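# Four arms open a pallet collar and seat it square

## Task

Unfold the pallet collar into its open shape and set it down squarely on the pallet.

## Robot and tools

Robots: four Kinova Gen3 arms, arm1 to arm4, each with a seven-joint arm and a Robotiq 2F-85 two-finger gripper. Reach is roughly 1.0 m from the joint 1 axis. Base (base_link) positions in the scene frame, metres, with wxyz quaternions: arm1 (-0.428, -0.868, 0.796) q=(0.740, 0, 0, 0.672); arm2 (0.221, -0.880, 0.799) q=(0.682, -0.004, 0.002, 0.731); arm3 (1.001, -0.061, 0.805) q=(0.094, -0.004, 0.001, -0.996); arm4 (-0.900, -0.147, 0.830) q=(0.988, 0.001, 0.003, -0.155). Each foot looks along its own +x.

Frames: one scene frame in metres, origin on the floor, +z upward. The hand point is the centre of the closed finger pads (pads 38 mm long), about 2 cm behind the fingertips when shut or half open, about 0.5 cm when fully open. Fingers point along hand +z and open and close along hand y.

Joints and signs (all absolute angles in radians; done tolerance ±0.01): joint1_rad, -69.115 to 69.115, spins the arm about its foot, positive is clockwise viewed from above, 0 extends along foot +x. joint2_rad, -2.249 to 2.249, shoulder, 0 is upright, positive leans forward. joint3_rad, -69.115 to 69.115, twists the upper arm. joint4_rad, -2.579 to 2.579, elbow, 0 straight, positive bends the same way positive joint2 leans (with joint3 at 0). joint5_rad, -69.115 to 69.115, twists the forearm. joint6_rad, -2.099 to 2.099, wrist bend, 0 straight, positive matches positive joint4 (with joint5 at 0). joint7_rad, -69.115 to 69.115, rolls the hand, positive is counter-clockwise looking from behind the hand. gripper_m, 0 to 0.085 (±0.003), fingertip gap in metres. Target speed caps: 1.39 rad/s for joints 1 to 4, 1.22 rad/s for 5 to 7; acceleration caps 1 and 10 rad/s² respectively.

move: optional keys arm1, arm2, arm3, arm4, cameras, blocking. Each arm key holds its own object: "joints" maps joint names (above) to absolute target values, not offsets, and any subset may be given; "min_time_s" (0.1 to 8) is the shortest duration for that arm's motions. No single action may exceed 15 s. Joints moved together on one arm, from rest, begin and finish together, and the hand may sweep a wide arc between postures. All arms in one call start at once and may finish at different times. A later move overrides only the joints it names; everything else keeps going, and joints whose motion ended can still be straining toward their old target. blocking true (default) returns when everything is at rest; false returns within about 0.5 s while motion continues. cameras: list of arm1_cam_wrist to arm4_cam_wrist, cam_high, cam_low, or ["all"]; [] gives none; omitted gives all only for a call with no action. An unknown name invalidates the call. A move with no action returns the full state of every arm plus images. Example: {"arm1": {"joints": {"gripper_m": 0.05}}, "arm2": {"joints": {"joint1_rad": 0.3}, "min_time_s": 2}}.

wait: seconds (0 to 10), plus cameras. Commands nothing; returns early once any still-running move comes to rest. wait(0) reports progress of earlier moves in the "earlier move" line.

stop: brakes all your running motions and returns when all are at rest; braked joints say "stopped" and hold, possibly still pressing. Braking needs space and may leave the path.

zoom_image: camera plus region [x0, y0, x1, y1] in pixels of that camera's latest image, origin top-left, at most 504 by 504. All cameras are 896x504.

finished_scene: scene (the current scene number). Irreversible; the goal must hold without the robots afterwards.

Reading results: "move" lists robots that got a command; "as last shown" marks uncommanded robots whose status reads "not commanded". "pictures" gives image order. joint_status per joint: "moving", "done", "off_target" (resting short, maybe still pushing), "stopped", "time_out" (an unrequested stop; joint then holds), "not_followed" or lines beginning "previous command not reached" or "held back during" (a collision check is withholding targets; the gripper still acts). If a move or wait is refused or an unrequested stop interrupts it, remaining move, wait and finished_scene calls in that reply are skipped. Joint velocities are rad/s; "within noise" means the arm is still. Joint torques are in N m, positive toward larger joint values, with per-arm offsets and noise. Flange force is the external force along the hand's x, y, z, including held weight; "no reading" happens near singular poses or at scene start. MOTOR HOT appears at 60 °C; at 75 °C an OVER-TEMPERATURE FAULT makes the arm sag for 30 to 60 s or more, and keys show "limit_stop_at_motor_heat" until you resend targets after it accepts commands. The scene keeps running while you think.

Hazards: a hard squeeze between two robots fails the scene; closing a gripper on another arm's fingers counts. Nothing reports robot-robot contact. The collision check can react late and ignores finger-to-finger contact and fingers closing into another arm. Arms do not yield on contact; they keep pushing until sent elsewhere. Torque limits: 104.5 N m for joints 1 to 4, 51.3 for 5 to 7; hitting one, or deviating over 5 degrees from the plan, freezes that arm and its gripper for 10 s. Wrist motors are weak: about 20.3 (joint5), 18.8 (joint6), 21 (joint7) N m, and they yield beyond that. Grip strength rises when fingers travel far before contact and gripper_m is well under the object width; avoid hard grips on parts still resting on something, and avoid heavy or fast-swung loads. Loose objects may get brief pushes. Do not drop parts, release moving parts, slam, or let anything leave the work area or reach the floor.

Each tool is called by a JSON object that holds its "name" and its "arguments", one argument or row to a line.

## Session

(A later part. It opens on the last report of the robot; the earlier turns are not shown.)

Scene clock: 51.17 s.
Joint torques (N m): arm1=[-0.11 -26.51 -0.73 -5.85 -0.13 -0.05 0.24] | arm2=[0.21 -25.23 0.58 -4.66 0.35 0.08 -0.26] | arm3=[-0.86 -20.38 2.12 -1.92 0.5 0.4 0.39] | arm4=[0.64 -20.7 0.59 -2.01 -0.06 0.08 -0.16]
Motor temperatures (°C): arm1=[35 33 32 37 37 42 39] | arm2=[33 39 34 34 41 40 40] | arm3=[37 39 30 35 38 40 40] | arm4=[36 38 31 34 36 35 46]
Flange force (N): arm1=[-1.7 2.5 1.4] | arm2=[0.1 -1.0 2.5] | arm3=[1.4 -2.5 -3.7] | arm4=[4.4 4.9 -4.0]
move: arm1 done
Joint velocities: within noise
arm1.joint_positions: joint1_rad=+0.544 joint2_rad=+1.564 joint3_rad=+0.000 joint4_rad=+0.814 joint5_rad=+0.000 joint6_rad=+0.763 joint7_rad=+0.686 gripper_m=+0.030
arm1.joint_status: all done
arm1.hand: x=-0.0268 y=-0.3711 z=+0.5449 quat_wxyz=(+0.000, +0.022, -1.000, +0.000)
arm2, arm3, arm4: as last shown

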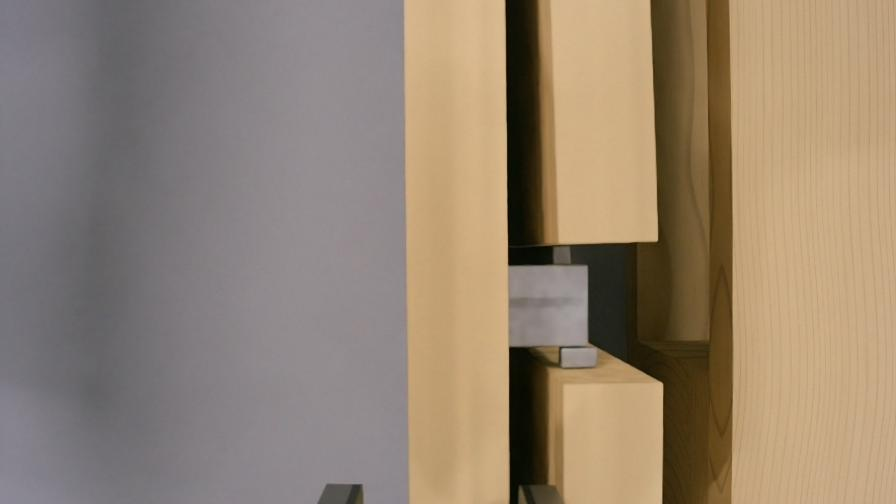

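{"name": "move", "arguments": {
  "arm1": {"joints":{"joint1_rad":0.5443,"joint2_rad":1.6125,"joint4_rad":0.7644,"joint6_rad":0.7647,"joint7_rad":0.6855},"min_time_s":1.2},
  "cameras": ["arm1_cam_wrist"]
}}

{"name": "zoom_image", "arguments": {
  "camera": "arm1_cam_wrist",
  "region": [330, 200, 690, 504]
}}

Scene clock: 54.03 s.
Joint torques (N m): arm1=[10.21 53.46 8.92 8.89 4.42 -10.37 -0.65] | arm2=[0.25 -25.22 0.62 -4.69 0.32 0.13 -0.25] | arm3=[-2.97 -21.53 -0.47 -2.45 0.36 0.18 0.41] | arm4=[2.86 -22.1 3.72 -3.12 -0.04 -0.43 -0.16]
Motor temperatures (°C): arm1=[35 33 32 37 37 42 39] | arm2=[33 39 34 34 41 40 40] | arm3=[37 39 30 35 38 40 40] | arm4=[36 38 31 34 36 35 46]
Flange force (N): arm1=[36.0 -18.0 -155.2] | arm2=[0.2 -1.3 2.5] | arm3=[-0.3 -6.5 -2.1] | arm4=[2.9 10.3 -3.2]
move: arm1 done
Joint velocities: within noise
arm1.joint_positions: joint1_rad=+0.544 joint2_rad=+1.607 joint3_rad=+0.000 joint4_rad=+0.764 joint5_rad=+0.000 joint6_rad=+0.765 joint7_rad=+0.686 gripper_m=+0.030
arm1.joint_status: all done
arm1.hand: x=-0.0251 y=-0.3687 z=+0.5283 quat_wxyz=(-0.002, +0.022, -1.000, -0.002)
arm2, arm3, arm4: as last shown
arm4.hand: x=-0.5515 y=-0.3914 z=+0.4978 quat_wxyz=(+0.002, +0.030, -1.000, -0.001)

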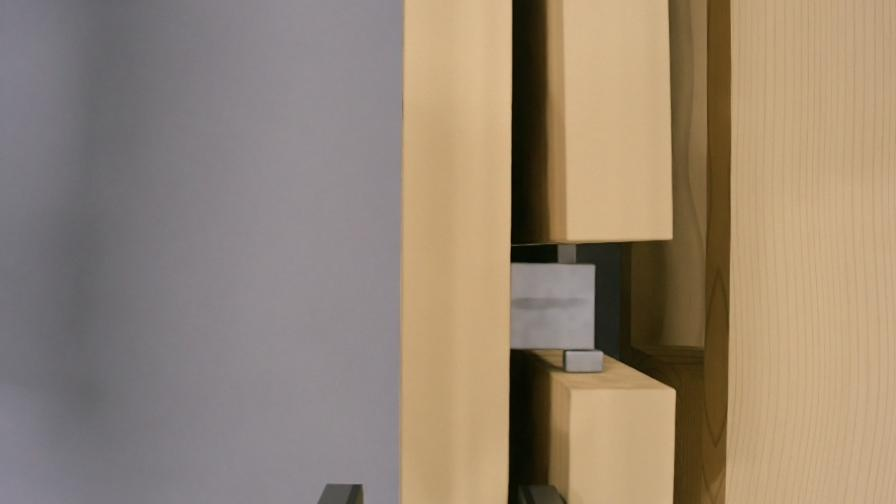

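Scaled by 1.400 from the camera's image (finer frame: 1280x720).

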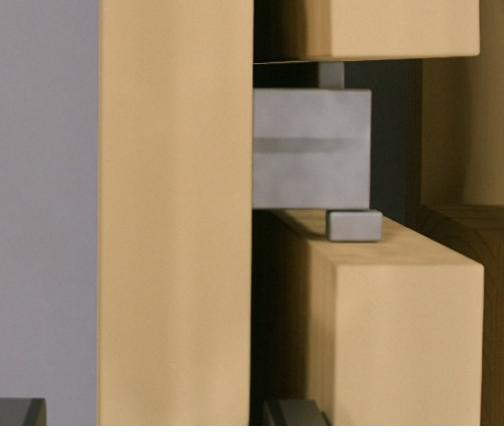

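{"name": "move", "arguments": {
  "arm1": {"joints":{"joint1_rad":0.5443,"joint2_rad":1.5641,"joint4_rad":0.8141,"joint6_rad":0.7634,"joint7_rad":0.6855},"min_time_s":1.0}
}}

{"name": "move", "arguments": {
  "arm1": {"joints":{"joint1_rad":0.6004,"joint2_rad":1.6098,"joint4_rad":0.6214,"joint6_rad":0.9104,"joint7_rad":0.7416},"min_time_s":1.0},
  "cameras": ["arm1_cam_wrist", "arm2_cam_wrist"]
}}

{"name": "zoom_image", "arguments": {
  "camera": "arm1_cam_wrist",
  "region": [350, 0, 750, 504]
}}

Scene clock: 60.53 s.
Joint torques (N m): arm1=[-0.04 -26.48 -0.67 -5.8 -0.13 -0.1 0.29] | arm2=[0.25 -25.24 0.61 -4.68 0.33 0.14 -0.27] | arm3=[-0.85 -20.42 2.13 -1.91 0.6 0.45 0.38] | arm4=[0.64 -20.72 0.6 -1.99 -0.08 0.08 -0.18]
Motor temperatures (°C): arm1=[35 35 32 37 37 43 39] | arm2=[33 40 34 34 41 40 40] | arm3=[37 39 30 35 38 40 40] | arm4=[36 38 31 34 36 35 46]
Flange force (N): arm1=[-1.8 2.9 1.4] | arm2=[0.2 -1.3 2.5] | arm3=[1.6 -2.5 -3.5] | arm4=[4.4 4.8 -3.9]
move: arm1 done
TORQUE WARNING: arm1's joint2_rad reached its warning level (56.7 N m). A warning alone does not stop the arm.
Joint velocities: within noise
arm1.joint_positions: joint1_rad=+0.544 joint2_rad=+1.564 joint3_rad=+0.000 joint4_rad=+0.814 joint5_rad=+0.000 joint6_rad=+0.763 joint7_rad=+0.686 gripper_m=+0.030
arm1.joint_status: all done
arm1.hand: x=-0.0267 y=-0.3711 z=+0.5449 quat_wxyz=(+0.000, +0.022, -1.000, +0.000)
arm2, arm3, arm4: as last shown
arm4.hand: x=-0.5515 y=-0.3915 z=+0.4978 quat_wxyz=(+0.002, +0.030, -1.000, -0.001)
pictures: none

Scene clock: 61.90 s.
Joint torques (N m): arm1=[-0.05 -27.4 -0.64 -6.69 -0.14 -0.1 0.29] | arm2=[0.26 -25.22 0.6 -4.66 0.35 0.14 -0.27] | arm3=[-0.81 -20.36 2.12 -1.79 0.54 0.4 0.36] | arm4=[0.63 -20.71 0.56 -1.98 -0.08 0.1 -0.19]
Motor temperatures (°C): arm1=[35 35 32 37 37 43 39] | arm2=[33 40 34 34 41 40 40] | arm3=[37 39 30 35 38 40 40] | arm4=[36 38 31 34 36 35 46]
Flange force (N): arm1=[-3.0 3.7 1.8] | arm2=[0.2 -1.2 2.5] | arm3=[1.1 -2.3 -3.4] | arm4=[4.4 4.8 -3.9]
move: arm1 done
Joint velocities: within noise
arm1.joint_positions: joint1_rad=+0.600 joint2_rad=+1.610 joint3_rad=+0.000 joint4_rad=+0.621 joint5_rad=+0.000 joint6_rad=+0.910 joint7_rad=+0.742 gripper_m=+0.030
arm1.joint_status: all done
arm1.hand: x=+0.0201 y=-0.3709 z=+0.5600 quat_wxyz=(+0.000, +0.022, -1.000, +0.000)
arm2, arm3, arm4: as last shown

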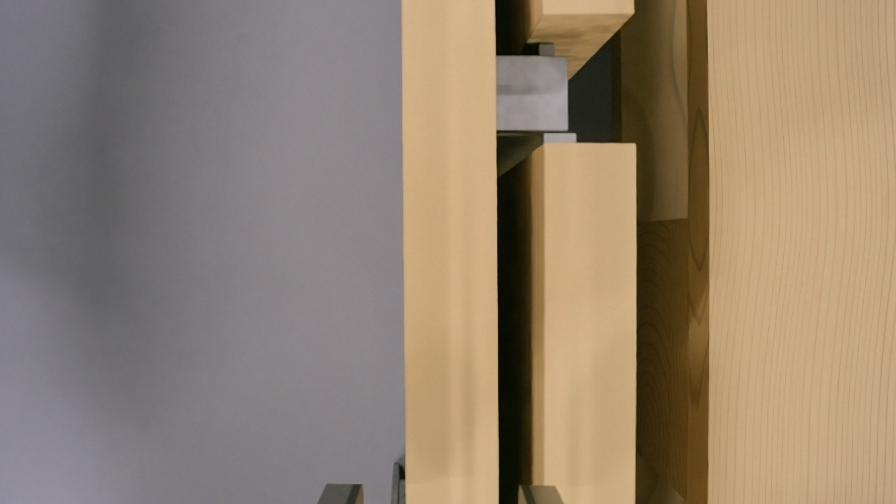

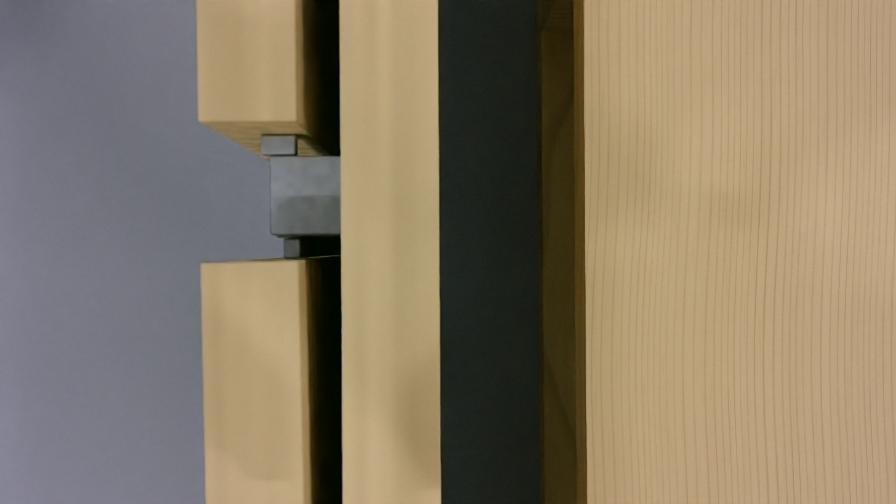

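Scaled by 1.000.

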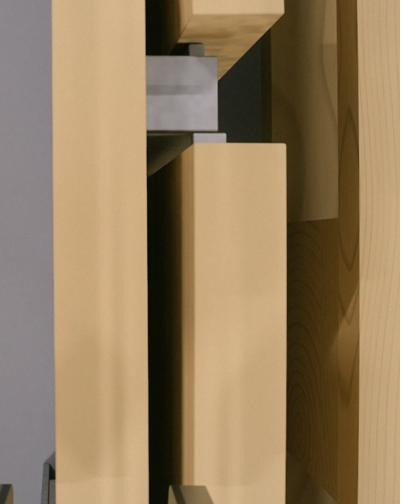

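{"name": "zoom_image", "arguments": {
  "camera": "arm1_cam_wrist",
  "region": [470, 120, 620, 270]
}}

{"name": "zoom_image", "arguments": {
  "camera": "arm1_cam_wrist",
  "region": [300, 354, 600, 504]
}}

Scaled by 3.360 from the camera's image (finer frame: 1280x720).

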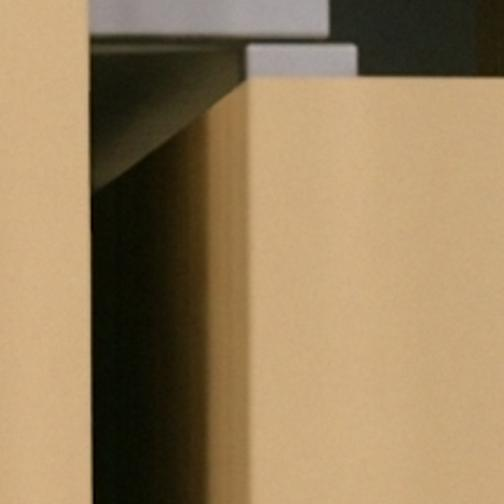

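Scaled by 1.680 from the camera's image (finer frame: 1280x720).

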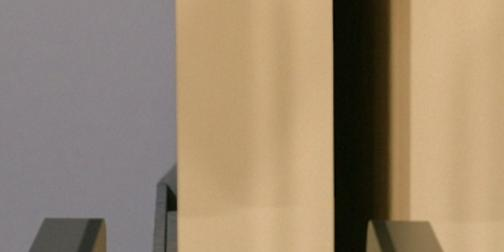

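{"name": "move", "arguments": {
  "arm1": {"joints":{"joint1_rad":0.5443,"joint2_rad":1.5641,"joint4_rad":0.8141,"joint6_rad":0.7634,"joint7_rad":0.6875},"min_time_s":1.0}
}}

{"name": "move", "arguments": {
  "arm1": {"joints":{"joint1_rad":0.5446,"joint2_rad":1.5875,"joint4_rad":0.7915,"joint6_rad":0.7630},"min_time_s":1.0},
  "cameras": ["arm1_cam_wrist", "arm4_cam_wrist", "arm3_cam_wrist"]
}}

{"name": "zoom_image", "arguments": {
  "camera": "arm1_cam_wrist",
  "region": [330, 354, 630, 504]
}}

Scene clock: 83.63 s.
Joint torques (N m): arm1=[-0.03 -26.43 -0.73 -5.8 -0.15 -0.05 0.26] | arm2=[0.25 -25.25 0.58 -4.68 0.34 0.12 -0.26] | arm3=[-0.82 -20.36 2.05 -1.83 0.55 0.45 0.38] | arm4=[0.63 -20.72 0.58 -2.03 -0.07 0.09 -0.17]
Motor temperatures (°C): arm1=[35 35 32 38 37 43 39] | arm2=[33 40 34 34 41 40 40] | arm3=[37 40 30 35 38 40 40] | arm4=[36 38 31 34 36 35 46]
Flange force (N): arm1=[-1.7 2.7 1.3] | arm2=[0.2 -1.2 2.5] | arm3=[1.4 -2.4 -3.5] | arm4=[4.5 4.9 -4.0]
move: arm1 done
Joint velocities: within noise
arm1.joint_positions: joint1_rad=+0.544 joint2_rad=+1.564 joint3_rad=+0.000 joint4_rad=+0.814 joint5_rad=+0.000 joint6_rad=+0.763 joint7_rad=+0.688 gripper_m=+0.030
arm1.joint_status: all done
arm1.hand: x=-0.0267 y=-0.3711 z=+0.5449 quat_wxyz=(+0.000, +0.023, -1.000, +0.000)
arm2.joint_positions: joint1_rad=-0.023 joint2_rad=+1.405 joint3_rad=+0.000 joint4_rad=+1.247 joint5_rad=+0.000 joint6_rad=+0.489 joint7_rad=-0.045 gripper_m=+0.030
arm2.joint_status: not commanded
arm2.hand: x=+0.1953 y=-0.3192 z=+0.5598 quat_wxyz=(-0.002, +0.023, -1.000, +0.004)
arm3.joint_positions: joint1_rad=-0.442 joint2_rad=+1.504 joint3_rad=+0.000 joint4_rad=+1.451 joint5_rad=+0.000 joint6_rad=+0.187 joint7_rad=+0.999 gripper_m=+0.047
arm3.joint_status: not commanded
arm3.hand: x=+0.5974 y=-0.3228 z=+0.5002 quat_wxyz=(+0.001, -1.000, -0.030, +0.004)
arm4.joint_positions: joint1_rad=+0.242 joint2_rad=+1.545 joint3_rad=+0.000 joint4_rad=+1.578 joint5_rad=+0.000 joint6_rad=+0.018 joint7_rad=+2.183 gripper_m=+0.047
arm4.joint_status: not commanded
arm4.hand: x=-0.5515 y=-0.3915 z=+0.4978 quat_wxyz=(+0.002, +0.030, -1.000, -0.001)
pictures: none

Scene clock: 84.93 s.
Joint torques (N m): arm1=[9.4 19.72 7.52 7.98 3.39 -1.23 0.06] | arm2=[0.27 -25.22 0.56 -4.69 0.34 0.11 -0.27] | arm3=[-0.99 -20.43 2 -1.83 0.6 0.36 0.34] | arm4=[1.75 -21.72 2.07 -2.76 -0.07 -0.26 -0.17]
Motor temperatures (°C): arm1=[35 35 32 38 37 43 39] | arm2=[33 40 34 34 41 40 40] | arm3=[37 40 30 35 38 40 40] | arm4=[36 38 31 34 36 35 46]
Flange force (N): arm1=[14.7 6.0 -75.7] | arm2=[0.2 -1.3 2.5] | arm3=[0.9 -2.5 -3.4] | arm4=[3.9 7.8 -3.3]
move: arm1 done
Joint velocities: within noise
arm1.joint_positions: joint1_rad=+0.545 joint2_rad=+1.587 joint3_rad=+0.000 joint4_rad=+0.791 joint5_rad=+0.000 joint6_rad=+0.763 joint7_rad=+0.688 gripper_m=+0.030
arm1.joint_status: all done
arm1.hand: x=-0.0269 y=-0.3713 z=+0.5349 quat_wxyz=(+0.000, +0.023, -1.000, +0.000)
arm2, arm3, arm4: as last shown
pictures: arm1_cam_wrist, arm3_cam_wrist, arm4_cam_wrist

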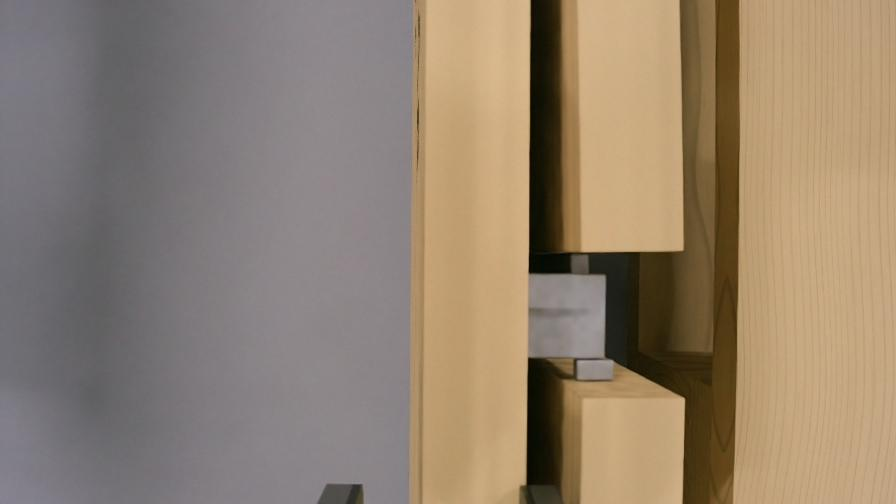

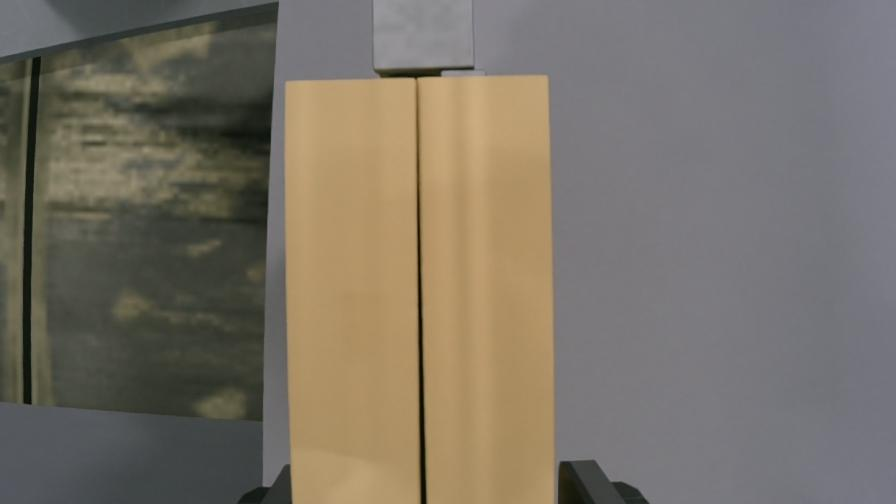

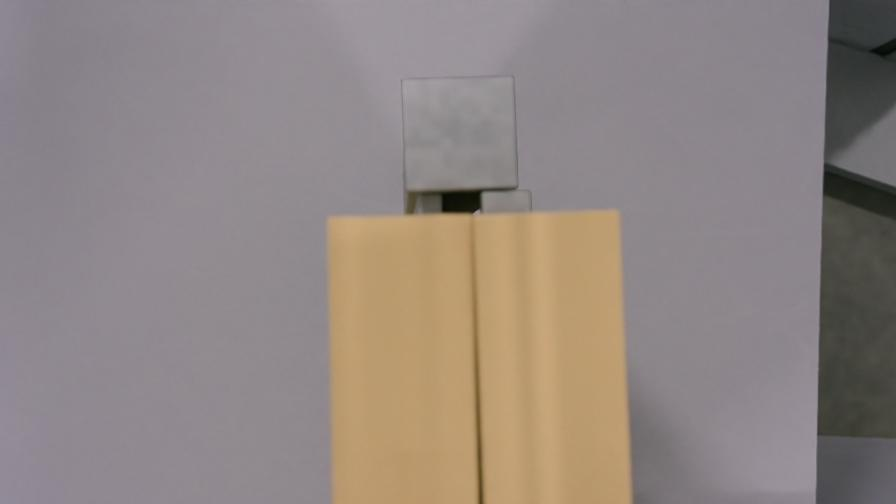

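Scaled by 1.680 from the camera's image (finer frame: 1280x720).

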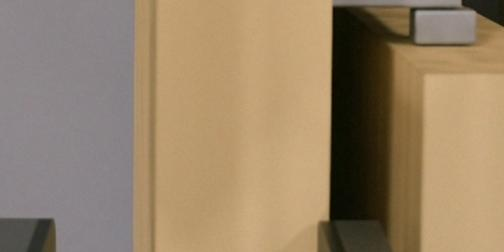

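{"name": "move", "arguments": {
  "arm1": {"joints":{"joint1_rad":0.5443,"joint2_rad":1.5745,"joint4_rad":0.8045,"joint6_rad":0.7632,"joint7_rad":0.6875},"min_time_s":0.8},
  "cameras": ["arm1_cam_wrist"]
}}

{"name": "zoom_image", "arguments": {
  "camera": "arm1_cam_wrist",
  "region": [330, 354, 630, 504]
}}

Scene clock: 87.37 s.
Joint torques (N m): arm1=[0.99 -18.27 0.16 -3.38 0.28 -0.22 0.25] | arm2=[0.25 -25.21 0.59 -4.68 0.34 0.12 -0.24] | arm3=[-0.84 -20.39 2.05 -1.88 0.56 0.43 0.4] | arm4=[0.64 -20.71 0.56 -2 -0.06 0.09 -0.16]
Motor temperatures (°C): arm1=[35 35 32 38 37 43 39] | arm2=[33 40 34 34 41 40 40] | arm3=[37 40 30 35 38 40 40] | arm4=[36 38 31 34 36 35 46]
Flange force (N): arm1=[0.6 2.5 -12.3] | arm2=[0.2 -1.3 2.5] | arm3=[1.5 -2.4 -3.6] | arm4=[4.4 4.9 -3.9]
move: arm1 done
Joint velocities: arm1=[within noise] | arm2=[0.005 0 -0.001 0 0 0 -0.002] | arm3=[within noise] | arm4=[within noise]
arm1.joint_positions: joint1_rad=+0.544 joint2_rad=+1.575 joint3_rad=+0.000 joint4_rad=+0.805 joint5_rad=+0.000 joint6_rad=+0.763 joint7_rad=+0.688 gripper_m=+0.030
arm1.joint_status: all done
arm1.hand: x=-0.0269 y=-0.3715 z=+0.5403 quat_wxyz=(+0.000, +0.023, -1.000, +0.000)
arm2, arm3, arm4: as last shown

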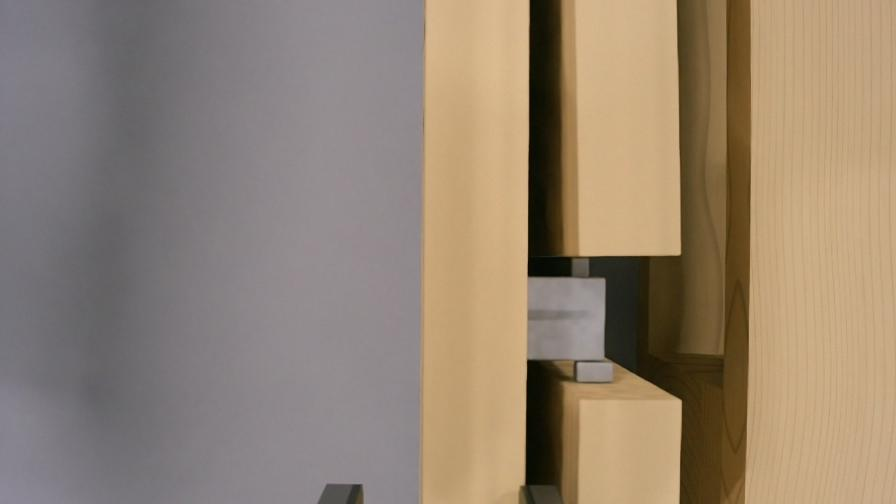

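Scaled by 1.680 from the camera's image (finer frame: 1280x720).

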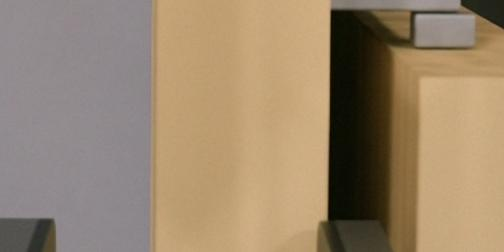

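{"name": "move", "arguments": {
  "arm1": {"joints":{"joint1_rad":0.5429,"joint2_rad":1.5671,"joint4_rad":0.8053,"joint6_rad":0.7693,"joint7_rad":0.6875},"min_time_s":0.8},
  "cameras": ["arm1_cam_wrist"]
}}

{"name": "zoom_image", "arguments": {
  "camera": "arm1_cam_wrist",
  "region": [330, 354, 630, 504]
}}

Scene clock: 89.77 s.
Joint torques (N m): arm1=[-0.12 -26.5 -0.67 -5.77 -0.12 -0.04 0.26] | arm2=[0.25 -25.19 0.57 -4.67 0.34 0.12 -0.27] | arm3=[-0.77 -20.39 2.07 -1.88 0.54 0.44 0.39] | arm4=[0.66 -20.69 0.57 -1.97 -0.08 0.08 -0.17]
Motor temperatures (°C): arm1=[35 35 32 38 37 43 39] | arm2=[33 40 34 34 41 40 40] | arm3=[37 40 30 35 38 40 40] | arm4=[36 39 31 34 36 35 46]
Flange force (N): arm1=[-2.1 3.0 1.6] | arm2=[0.2 -1.3 2.4] | arm3=[1.5 -2.4 -3.6] | arm4=[4.3 4.8 -3.9]
move: arm1 done
Joint velocities: within noise
arm1.joint_positions: joint1_rad=+0.543 joint2_rad=+1.567 joint3_rad=+0.000 joint4_rad=+0.805 joint5_rad=+0.000 joint6_rad=+0.769 joint7_rad=+0.688 gripper_m=+0.030
arm1.joint_status: all done
arm1.hand: x=-0.0267 y=-0.3695 z=+0.5449 quat_wxyz=(+0.000, +0.024, -1.000, +0.000)
arm2, arm3, arm4: as last shown

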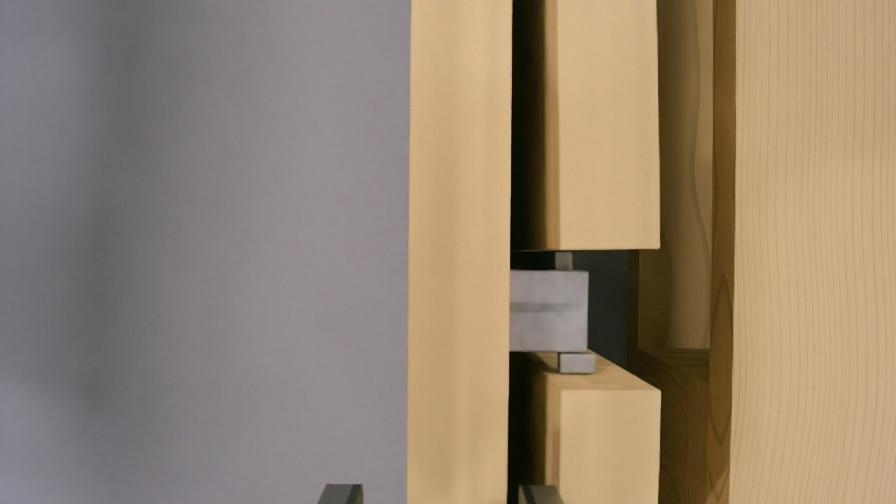

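Scaled by 1.680 from the camera's image (finer frame: 1280x720).

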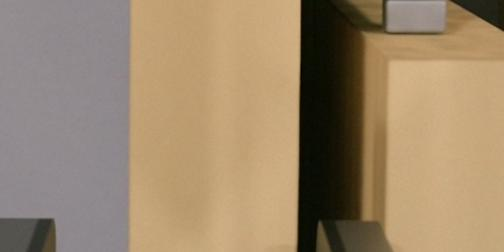

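{"name": "move", "arguments": {
  "arm1": {"joints":{"joint1_rad":0.5430,"joint2_rad":1.579,"joint4_rad":0.7933,"joint6_rad":0.7694},"min_time_s":0.6},
  "cameras": ["arm1_cam_wrist"]
}}

{"name": "zoom_image", "arguments": {
  "camera": "arm1_cam_wrist",
  "region": [330, 354, 630, 504]
}}

Scene clock: 102.17 s.
Joint torques (N m): arm1=[-0.06 -26.5 -0.65 -5.79 -0.18 -0.02 0.3] | arm2=[0.26 -25.17 0.58 -4.68 0.34 0.14 -0.25] | arm3=[-0.69 -20.45 2.15 -1.92 0.57 0.41 0.33] | arm4=[0.63 -20.7 0.57 -1.97 -0.08 0.1 -0.18]
Motor temperatures (°C): arm1=[35 36 32 38 37 43 39] | arm2=[33 40 34 34 41 40 40] | arm3=[37 41 30 35 38 40 40] | arm4=[36 39 31 34 36 35 46]
Flange force (N): arm1=[-1.9 2.9 1.6] | arm2=[0.2 -1.4 2.4] | arm3=[1.6 -2.3 -3.5] | arm4=[4.4 4.8 -3.9]
move: arm1 done
Joint velocities: within noise
arm1.joint_positions: joint1_rad=+0.543 joint2_rad=+1.579 joint3_rad=+0.000 joint4_rad=+0.793 joint5_rad=+0.000 joint6_rad=+0.769 joint7_rad=+0.688 gripper_m=+0.030
arm1.joint_status: all done
arm1.hand: x=-0.0266 y=-0.3695 z=+0.5399 quat_wxyz=(+0.000, +0.024, -1.000, +0.000)
arm2, arm3, arm4: as last shown

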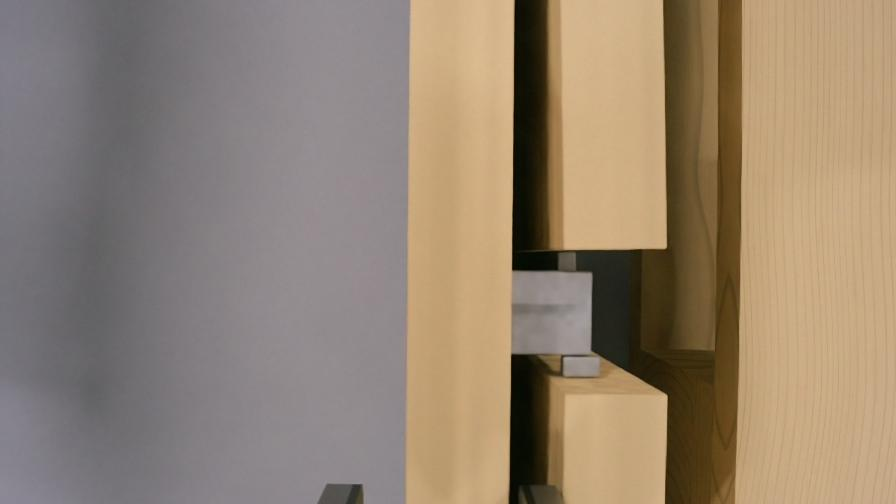

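Scaled by 1.680 from the camera's image (finer frame: 1280x720).

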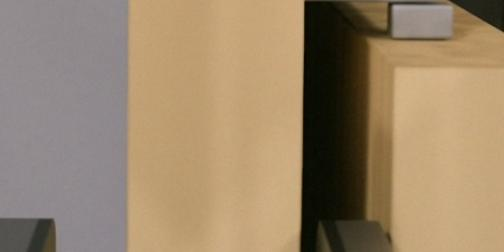

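{"name": "move", "arguments": {
  "arm1": {"joints":{"joint1_rad":0.5433,"joint2_rad":1.588,"joint4_rad":0.7845,"joint6_rad":0.7687,"joint7_rad":0.681},"min_time_s":0.6},
  "cameras": ["arm1_cam_wrist"]
}}

{"name": "zoom_image", "arguments": {
  "camera": "arm1_cam_wrist",
  "region": [330, 354, 630, 504]
}}

Scene clock: 107.10 s.
Joint torques (N m): arm1=[0.5 -23.46 -0.17 -5.39 0.06 -0.53 0.22] | arm2=[0.24 -25.25 0.62 -4.68 0.35 0.13 -0.27] | arm3=[-0.8 -20.37 2.11 -1.89 0.55 0.4 0.41] | arm4=[0.63 -20.72 0.57 -1.99 -0.07 0.1 -0.16]
Motor temperatures (°C): arm1=[35 36 32 38 37 43 39] | arm2=[33 40 34 34 41 40 40] | arm3=[37 41 30 35 38 40 40] | arm4=[36 39 31 34 36 35 46]
Flange force (N): arm1=[0.1 1.9 -4.7] | arm2=[0.2 -1.3 2.5] | arm3=[1.5 -2.3 -3.6] | arm4=[4.4 4.9 -3.9]
move: arm1 done
Joint velocities: within noise
arm1.joint_positions: joint1_rad=+0.543 joint2_rad=+1.588 joint3_rad=+0.000 joint4_rad=+0.784 joint5_rad=+0.000 joint6_rad=+0.769 joint7_rad=+0.681 gripper_m=+0.030
arm1.joint_status: all done
arm1.hand: x=-0.0264 y=-0.3696 z=+0.5361 quat_wxyz=(+0.000, +0.020, -1.000, +0.000)
arm2, arm3, arm4: as last shown

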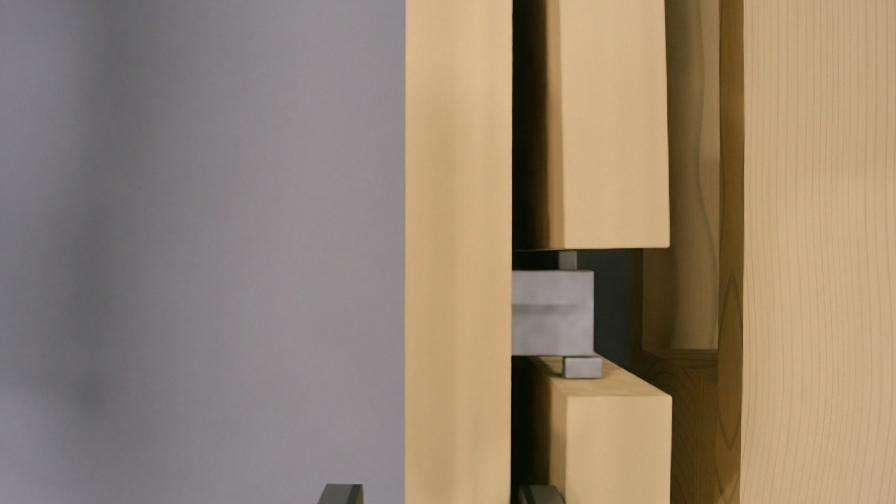

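Scaled by 1.680 from the camera's image (finer frame: 1280x720).

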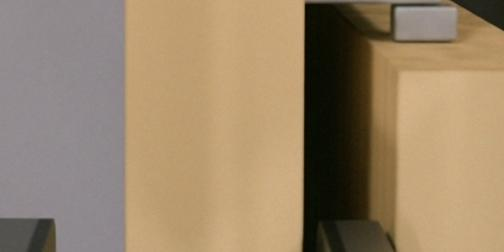

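{"name": "move", "arguments": {
  "arm1": {"joints":{"joint1_rad":0.5433,"joint2_rad":1.5931,"joint4_rad":0.7794,"joint6_rad":0.7688,"joint7_rad":0.681},"min_time_s":0.6},
  "cameras": ["arm1_cam_wrist", "cam_low"]
}}

{"name": "zoom_image", "arguments": {
  "camera": "arm1_cam_wrist",
  "region": [330, 354, 630, 504]
}}

Scene clock: 111.23 s.
Joint torques (N m): arm1=[0.68 -2.22 0.08 0.89 0.45 -1.01 0.17] | arm2=[0.26 -25.19 0.57 -4.65 0.32 0.15 -0.28] | arm3=[-0.71 -20.37 2.08 -1.82 0.53 0.39 0.38] | arm4=[0.66 -20.71 0.6 -1.97 -0.09 0.09 -0.18]
Motor temperatures (°C): arm1=[35 36 32 38 37 43 39] | arm2=[33 40 34 34 41 40 40] | arm3=[37 41 30 35 38 40 40] | arm4=[36 39 31 34 36 35 46]
Flange force (N): arm1=[3.2 -1.4 -40.4] | arm2=[0.2 -1.3 2.5] | arm3=[1.3 -2.1 -3.5] | arm4=[4.3 4.8 -3.8]
move: arm1 done
Joint velocities: within noise
arm1.joint_positions: joint1_rad=+0.543 joint2_rad=+1.593 joint3_rad=+0.000 joint4_rad=+0.779 joint5_rad=+0.000 joint6_rad=+0.769 joint7_rad=+0.681 gripper_m=+0.030
arm1.joint_status: all done
arm1.hand: x=-0.0264 y=-0.3696 z=+0.5340 quat_wxyz=(+0.000, +0.020, -1.000, +0.000)
arm2, arm3, arm4: as last shown

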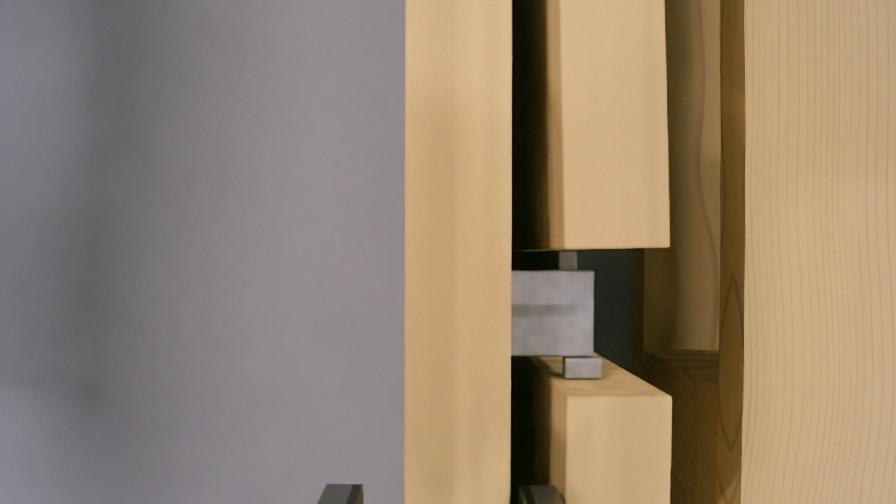

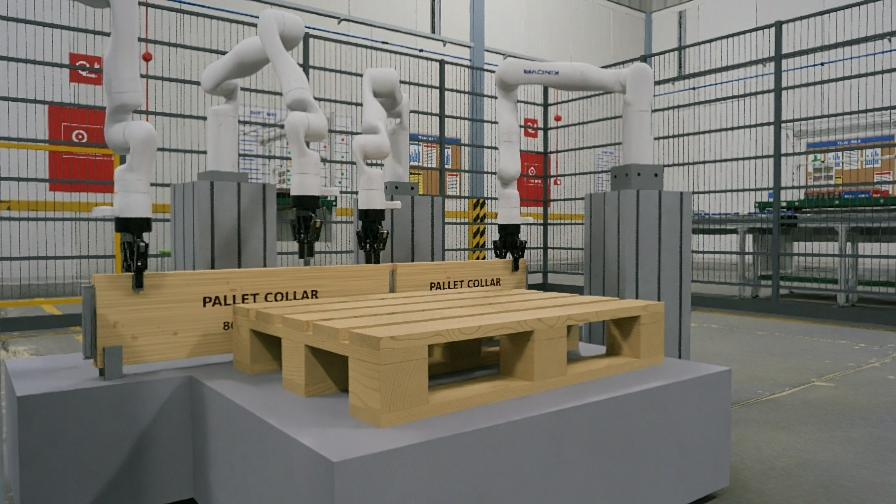

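Scaled by 1.680 from the camera's image (finer frame: 1280x720).

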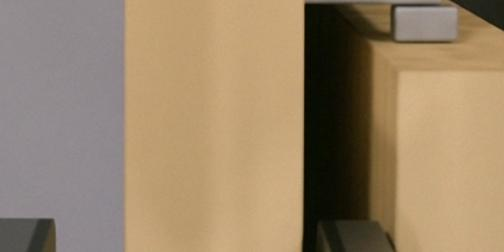

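{"name": "zoom_image", "arguments": {
  "camera": "cam_low",
  "region": [270, 190, 430, 290]
}}

Scaled by 3.150 from the camera's image (finer frame: 1280x720).

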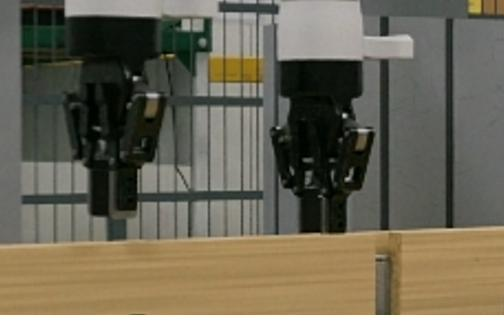

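{"name": "move", "arguments": {
  "arm1": {"joints":{"joint1_rad":0.5433,"joint2_rad":1.587,"joint4_rad":0.7855,"joint6_rad":0.7687,"joint7_rad":0.681},"min_time_s":0.5}
}}

{"name": "move", "arguments": {
  "arm1": {"joints":{"gripper_m":0.017}},
  "cameras": ["arm1_cam_wrist"]
}}

{"name": "zoom_image", "arguments": {
  "camera": "arm1_cam_wrist",
  "region": [330, 354, 630, 504]
}}

Scene clock: 123.40 s.
Joint torques (N m): arm1=[-0.02 -26.18 -0.63 -5.74 -0.13 -0.07 0.27] | arm2=[0.28 -25.26 0.58 -4.67 0.32 0.13 -0.26] | arm3=[-0.8 -20.36 2.08 -1.8 0.52 0.43 0.39] | arm4=[0.66 -20.73 0.61 -1.97 -0.08 0.09 -0.15]
Motor temperatures (°C): arm1=[35 35 32 38 37 42 39] | arm2=[33 40 34 34 41 40 40] | arm3=[37 41 30 35 38 40 40] | arm4=[36 39 31 34 36 35 46]
Flange force (N): arm1=[-1.7 2.9 0.9] | arm2=[0.2 -1.2 2.6] | arm3=[1.2 -2.2 -3.5] | arm4=[4.3 4.9 -3.8]
move: arm1 done
Joint velocities: within noise
arm1.joint_positions: joint1_rad=+0.543 joint2_rad=+1.587 joint3_rad=+0.000 joint4_rad=+0.786 joint5_rad=+0.000 joint6_rad=+0.769 joint7_rad=+0.681 gripper_m=+0.030
arm1.joint_status: all done
arm1.hand: x=-0.0264 y=-0.3697 z=+0.5364 quat_wxyz=(+0.000, +0.020, -1.000, +0.000)
arm2, arm3, arm4: as last shown
pictures: none

Scene clock: 124.40 s.
Joint torques (N m): arm1=[2.97 -21.87 1.8 -4.72 0.79 -0.51 0.22] | arm2=[0.28 -25.26 0.57 -4.7 0.34 0.12 -0.23] | arm3=[-0.59 -20.28 2.4 -1.79 0.54 0.48 0.38] | arm4=[0.33 -20.65 0.18 -1.93 -0.08 0.12 -0.17]
Motor temperatures (°C): arm1=[35 35 32 38 37 42 39] | arm2=[33 40 34 34 41 40 40] | arm3=[37 41 30 35 38 40 40] | arm4=[36 39 31 34 36 35 46]
Flange force (N): arm1=[2.6 4.9 -6.9] | arm2=[0.3 -1.3 2.5] | arm3=[1.6 -2.0 -3.6] | arm4=[4.7 4.2 -3.9]
move: arm1 done
Joint velocities: within noise
arm1.joint_positions: joint1_rad=+0.543 joint2_rad=+1.587 joint3_rad=+0.000 joint4_rad=+0.785 joint5_rad=+0.000 joint6_rad=+0.769 joint7_rad=+0.681 gripper_m=+0.018
arm1.joint_status: all done
arm1.hand: x=-0.0264 y=-0.3695 z=+0.5365 quat_wxyz=(+0.000, +0.020, -1.000, +0.000)
arm2.joint_positions: joint1_rad=-0.023 joint2_rad=+1.405 joint3_rad=+0.000 joint4_rad=+1.247 joint5_rad=+0.000 joint6_rad=+0.489 joint7_rad=-0.045 gripper_m=+0.030
arm2.joint_status: not commanded
arm2.hand: x=+0.1953 y=-0.3192 z=+0.5598 quat_wxyz=(-0.002, +0.023, -1.000, +0.004)
arm3.joint_positions: joint1_rad=-0.442 joint2_rad=+1.504 joint3_rad=+0.000 joint4_rad=+1.451 joint5_rad=+0.000 joint6_rad=+0.187 joint7_rad=+0.999 gripper_m=+0.047
arm3.joint_status: not commanded
arm3.hand: x=+0.5974 y=-0.3228 z=+0.5002 quat_wxyz=(+0.001, -1.000, -0.030, +0.004)
arm4.joint_positions: joint1_rad=+0.242 joint2_rad=+1.545 joint3_rad=+0.000 joint4_rad=+1.578 joint5_rad=+0.000 joint6_rad=+0.018 joint7_rad=+2.183 gripper_m=+0.047
arm4.joint_status: not commanded
arm4.hand: x=-0.5515 y=-0.3915 z=+0.4978 quat_wxyz=(+0.002, +0.030, -1.000, -0.001)

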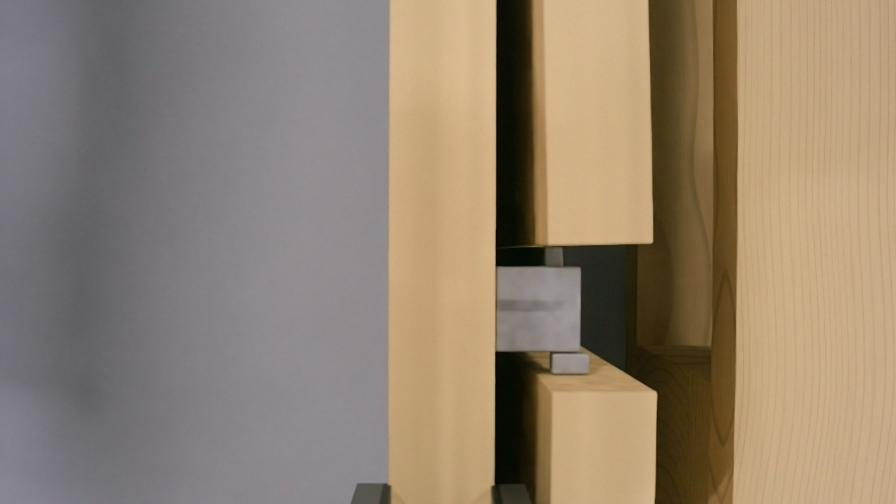

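Scaled by 1.680 from the camera's image (finer frame: 1280x720).

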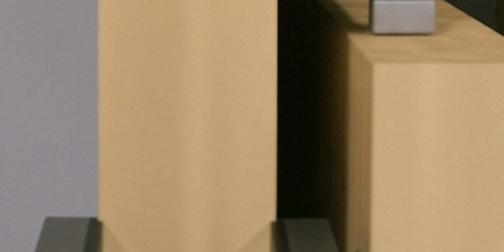

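{"name": "move", "arguments": {
  "arm1": {"joints":{"joint1_rad":0.5487,"joint2_rad":1.5762,"joint4_rad":0.8180,"joint6_rad":0.7468},"min_time_s":0.8},
  "cameras": ["arm1_cam_wrist"]
}}

{"name": "zoom_image", "arguments": {
  "camera": "arm1_cam_wrist",
  "region": [330, 354, 630, 504]
}}

Scene clock: 127.87 s.
Joint torques (N m): arm1=[9.14 -18.26 7.23 -2.71 2.75 0.22 0.07] | arm2=[0.27 -25.25 0.59 -4.66 0.33 0.15 -0.26] | arm3=[2.07 -20.08 5.81 -1.6 0.78 0.56 0.28] | arm4=[-1.57 -19.84 -2.69 -1.32 -0.04 0.43 -0.11]
Motor temperatures (°C): arm1=[35 35 32 38 37 42 39] | arm2=[33 40 34 34 41 40 40] | arm3=[37 41 30 35 38 40 40] | arm4=[36 39 31 34 36 35 46]
Flange force (N): arm1=[8.9 12.0 -10.7] | arm2=[0.2 -1.2 2.6] | arm3=[4.2 2.7 -3.7] | arm4=[6.5 0.1 -4.4]
move: arm1 done
Joint velocities: within noise
arm1.joint_positions: joint1_rad=+0.549 joint2_rad=+1.576 joint3_rad=+0.000 joint4_rad=+0.818 joint5_rad=+0.000 joint6_rad=+0.747 joint7_rad=+0.681 gripper_m=+0.018
arm1.joint_status: all done
arm1.hand: x=-0.0267 y=-0.3756 z=+0.5363 quat_wxyz=(+0.000, +0.018, -1.000, +0.000)
arm2, arm3, arm4: as last shown

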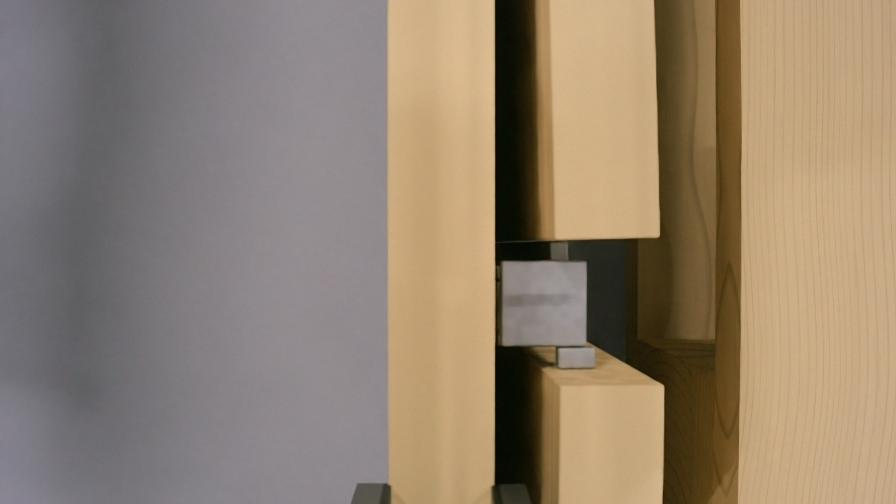

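Scaled by 1.680 from the camera's image (finer frame: 1280x720).

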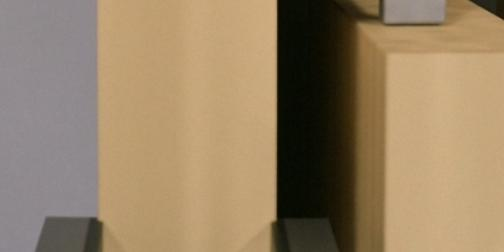

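{"name": "move", "arguments": {
  "arm1": {"joints":{"joint1_rad":0.5541,"joint2_rad":1.5657,"joint4_rad":0.8502,"joint6_rad":0.7250},"min_time_s":0.8},
  "cameras": ["arm1_cam_wrist"]
}}

{"name": "zoom_image", "arguments": {
  "camera": "arm1_cam_wrist",
  "region": [330, 354, 630, 504]
}}

Scene clock: 129.77 s.
Joint torques (N m): arm1=[8.98 -15.26 7.2 1.97 2.61 3.61 0.13] | arm2=[0.26 -25.23 0.56 -4.69 0.32 0.13 -0.24] | arm3=[3.04 -19.69 6.94 -1.24 0.87 0.68 0.24] | arm4=[-3.3 -18.85 -5.1 0.55 0.02 1.34 -0.05]
Motor temperatures (°C): arm1=[35 35 32 38 37 42 39] | arm2=[33 40 34 34 41 40 40] | arm3=[37 41 30 35 38 40 40] | arm4=[36 39 31 34 36 35 46]
Flange force (N): arm1=[3.3 18.4 -6.8] | arm2=[0.2 -1.3 2.5] | arm3=[4.6 4.7 -3.8] | arm4=[6.3 -5.0 -2.4]
move: arm1 done
Joint velocities: within noise
arm1.joint_positions: joint1_rad=+0.554 joint2_rad=+1.566 joint3_rad=+0.000 joint4_rad=+0.850 joint5_rad=+0.000 joint6_rad=+0.725 joint7_rad=+0.681 gripper_m=+0.018
arm1.joint_status: all done
arm1.hand: x=-0.0270 y=-0.3818 z=+0.5362 quat_wxyz=(+0.000, +0.015, -1.000, +0.000)
arm2, arm3, arm4: as last shown

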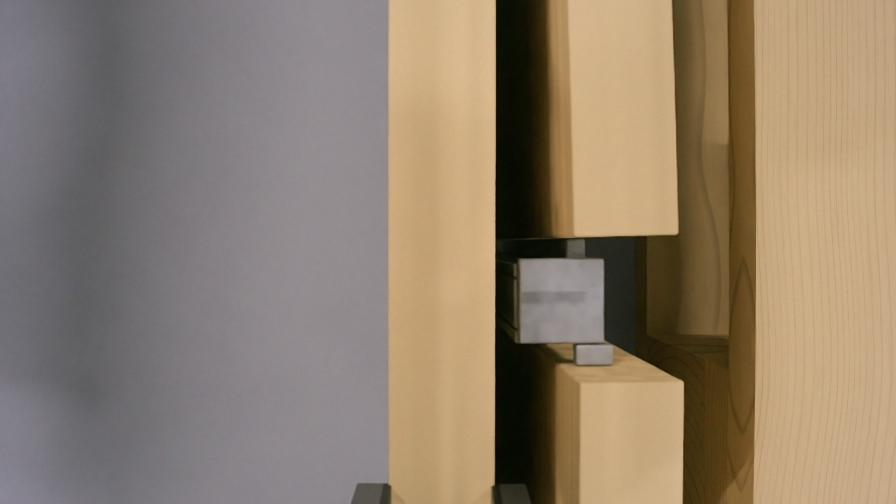

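Scaled by 1.680 from the camera's image (finer frame: 1280x720).

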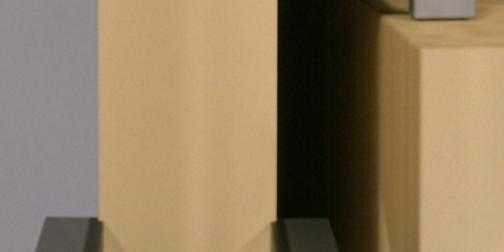

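{"name": "move", "arguments": {
  "arm1": {"joints":{"gripper_m":0.028}},
  "cameras": ["arm1_cam_wrist"]
}}

{"name": "zoom_image", "arguments": {
  "camera": "arm1_cam_wrist",
  "region": [330, 354, 630, 504]
}}

Scene clock: 131.77 s.
Joint torques (N m): arm1=[0.05 -26.27 -0.65 -5.58 -0.07 -0.14 0.29] | arm2=[0.27 -25.21 0.58 -4.71 0.32 0.09 -0.25] | arm3=[-0.61 -20.47 2.45 -1.8 0.57 0.38 0.39] | arm4=[0.62 -20.76 0.59 -2.04 -0.08 0.06 -0.16]
Motor temperatures (°C): arm1=[35 35 32 38 37 42 39] | arm2=[33 40 34 34 41 40 40] | arm3=[37 41 30 35 38 40 40] | arm4=[36 39 31 34 36 35 46]
Flange force (N): arm1=[-1.6 3.0 1.5] | arm2=[0.2 -1.3 2.4] | arm3=[1.3 -1.8 -3.2] | arm4=[4.4 4.9 -3.9]
move: arm1 done
Joint velocities: within noise
arm1.joint_positions: joint1_rad=+0.554 joint2_rad=+1.566 joint3_rad=+0.000 joint4_rad=+0.850 joint5_rad=+0.000 joint6_rad=+0.725 joint7_rad=+0.681 gripper_m=+0.028
arm1.joint_status: all done
arm1.hand: x=-0.0271 y=-0.3820 z=+0.5360 quat_wxyz=(+0.000, +0.015, -1.000, +0.000)
arm2, arm3, arm4: as last shown

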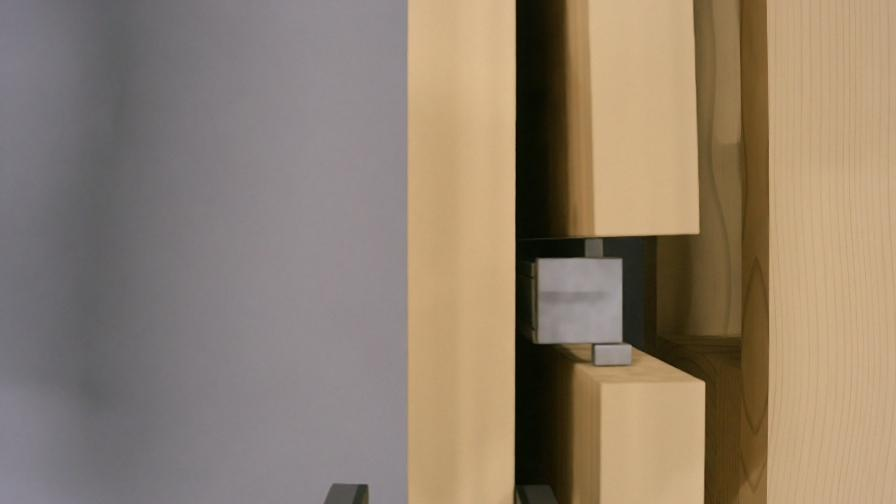

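Scaled by 1.680 from the camera's image (finer frame: 1280x720).

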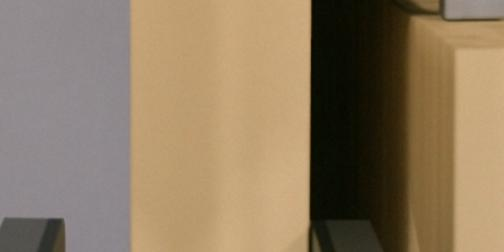

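{"name": "move", "arguments": {
  "arm1": {"joints":{"joint1_rad":0.5521,"joint2_rad":1.5695,"joint4_rad":0.8385,"joint6_rad":0.7331},"min_time_s":0.5},
  "cameras": ["arm1_cam_wrist"]
}}

{"name": "zoom_image", "arguments": {
  "camera": "arm1_cam_wrist",
  "region": [330, 354, 630, 504]
}}

Scene clock: 135.20 s.
Joint torques (N m): arm1=[-0.04 -26.35 -0.69 -5.67 -0.13 -0.14 0.23] | arm2=[0.25 -25.21 0.61 -4.7 0.32 0.12 -0.24] | arm3=[-0.56 -20.34 2.45 -1.81 0.6 0.41 0.4] | arm4=[0.64 -20.74 0.55 -2.01 -0.08 0.06 -0.17]
Motor temperatures (°C): arm1=[35 35 32 38 37 42 39] | arm2=[33 41 34 34 41 40 40] | arm3=[37 41 30 35 38 40 40] | arm4=[36 39 31 34 36 35 46]
Flange force (N): arm1=[-1.8 2.7 1.5] | arm2=[0.2 -1.4 2.4] | arm3=[1.5 -1.8 -3.5] | arm4=[4.3 4.8 -3.9]
move: arm1 done
Joint velocities: within noise
arm1.joint_positions: joint1_rad=+0.552 joint2_rad=+1.570 joint3_rad=+0.000 joint4_rad=+0.838 joint5_rad=+0.000 joint6_rad=+0.733 joint7_rad=+0.681 gripper_m=+0.028
arm1.joint_status: all done
arm1.hand: x=-0.0269 y=-0.3796 z=+0.5362 quat_wxyz=(+0.000, +0.016, -1.000, +0.000)
arm2, arm3, arm4: as last shown

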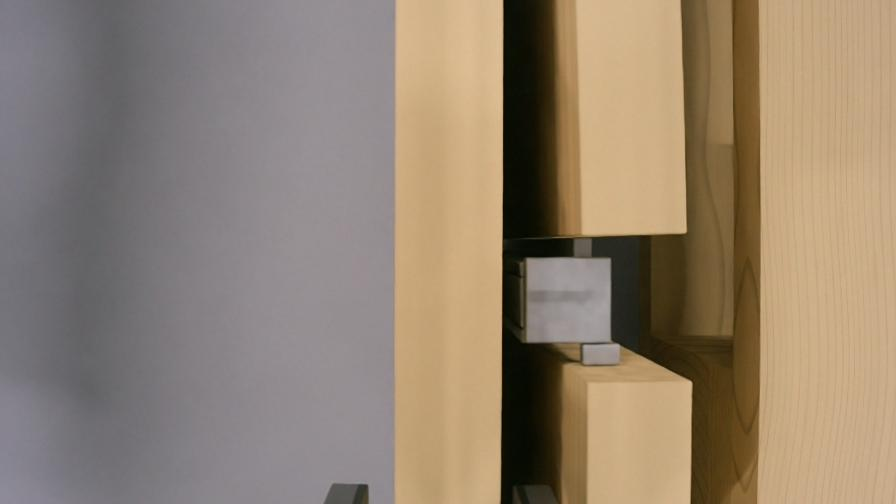

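Scaled by 1.680 from the camera's image (finer frame: 1280x720).

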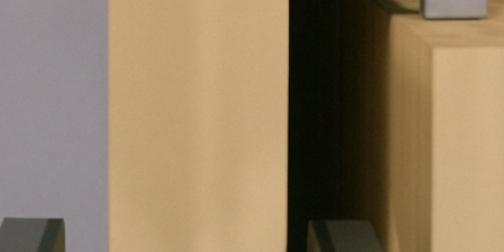

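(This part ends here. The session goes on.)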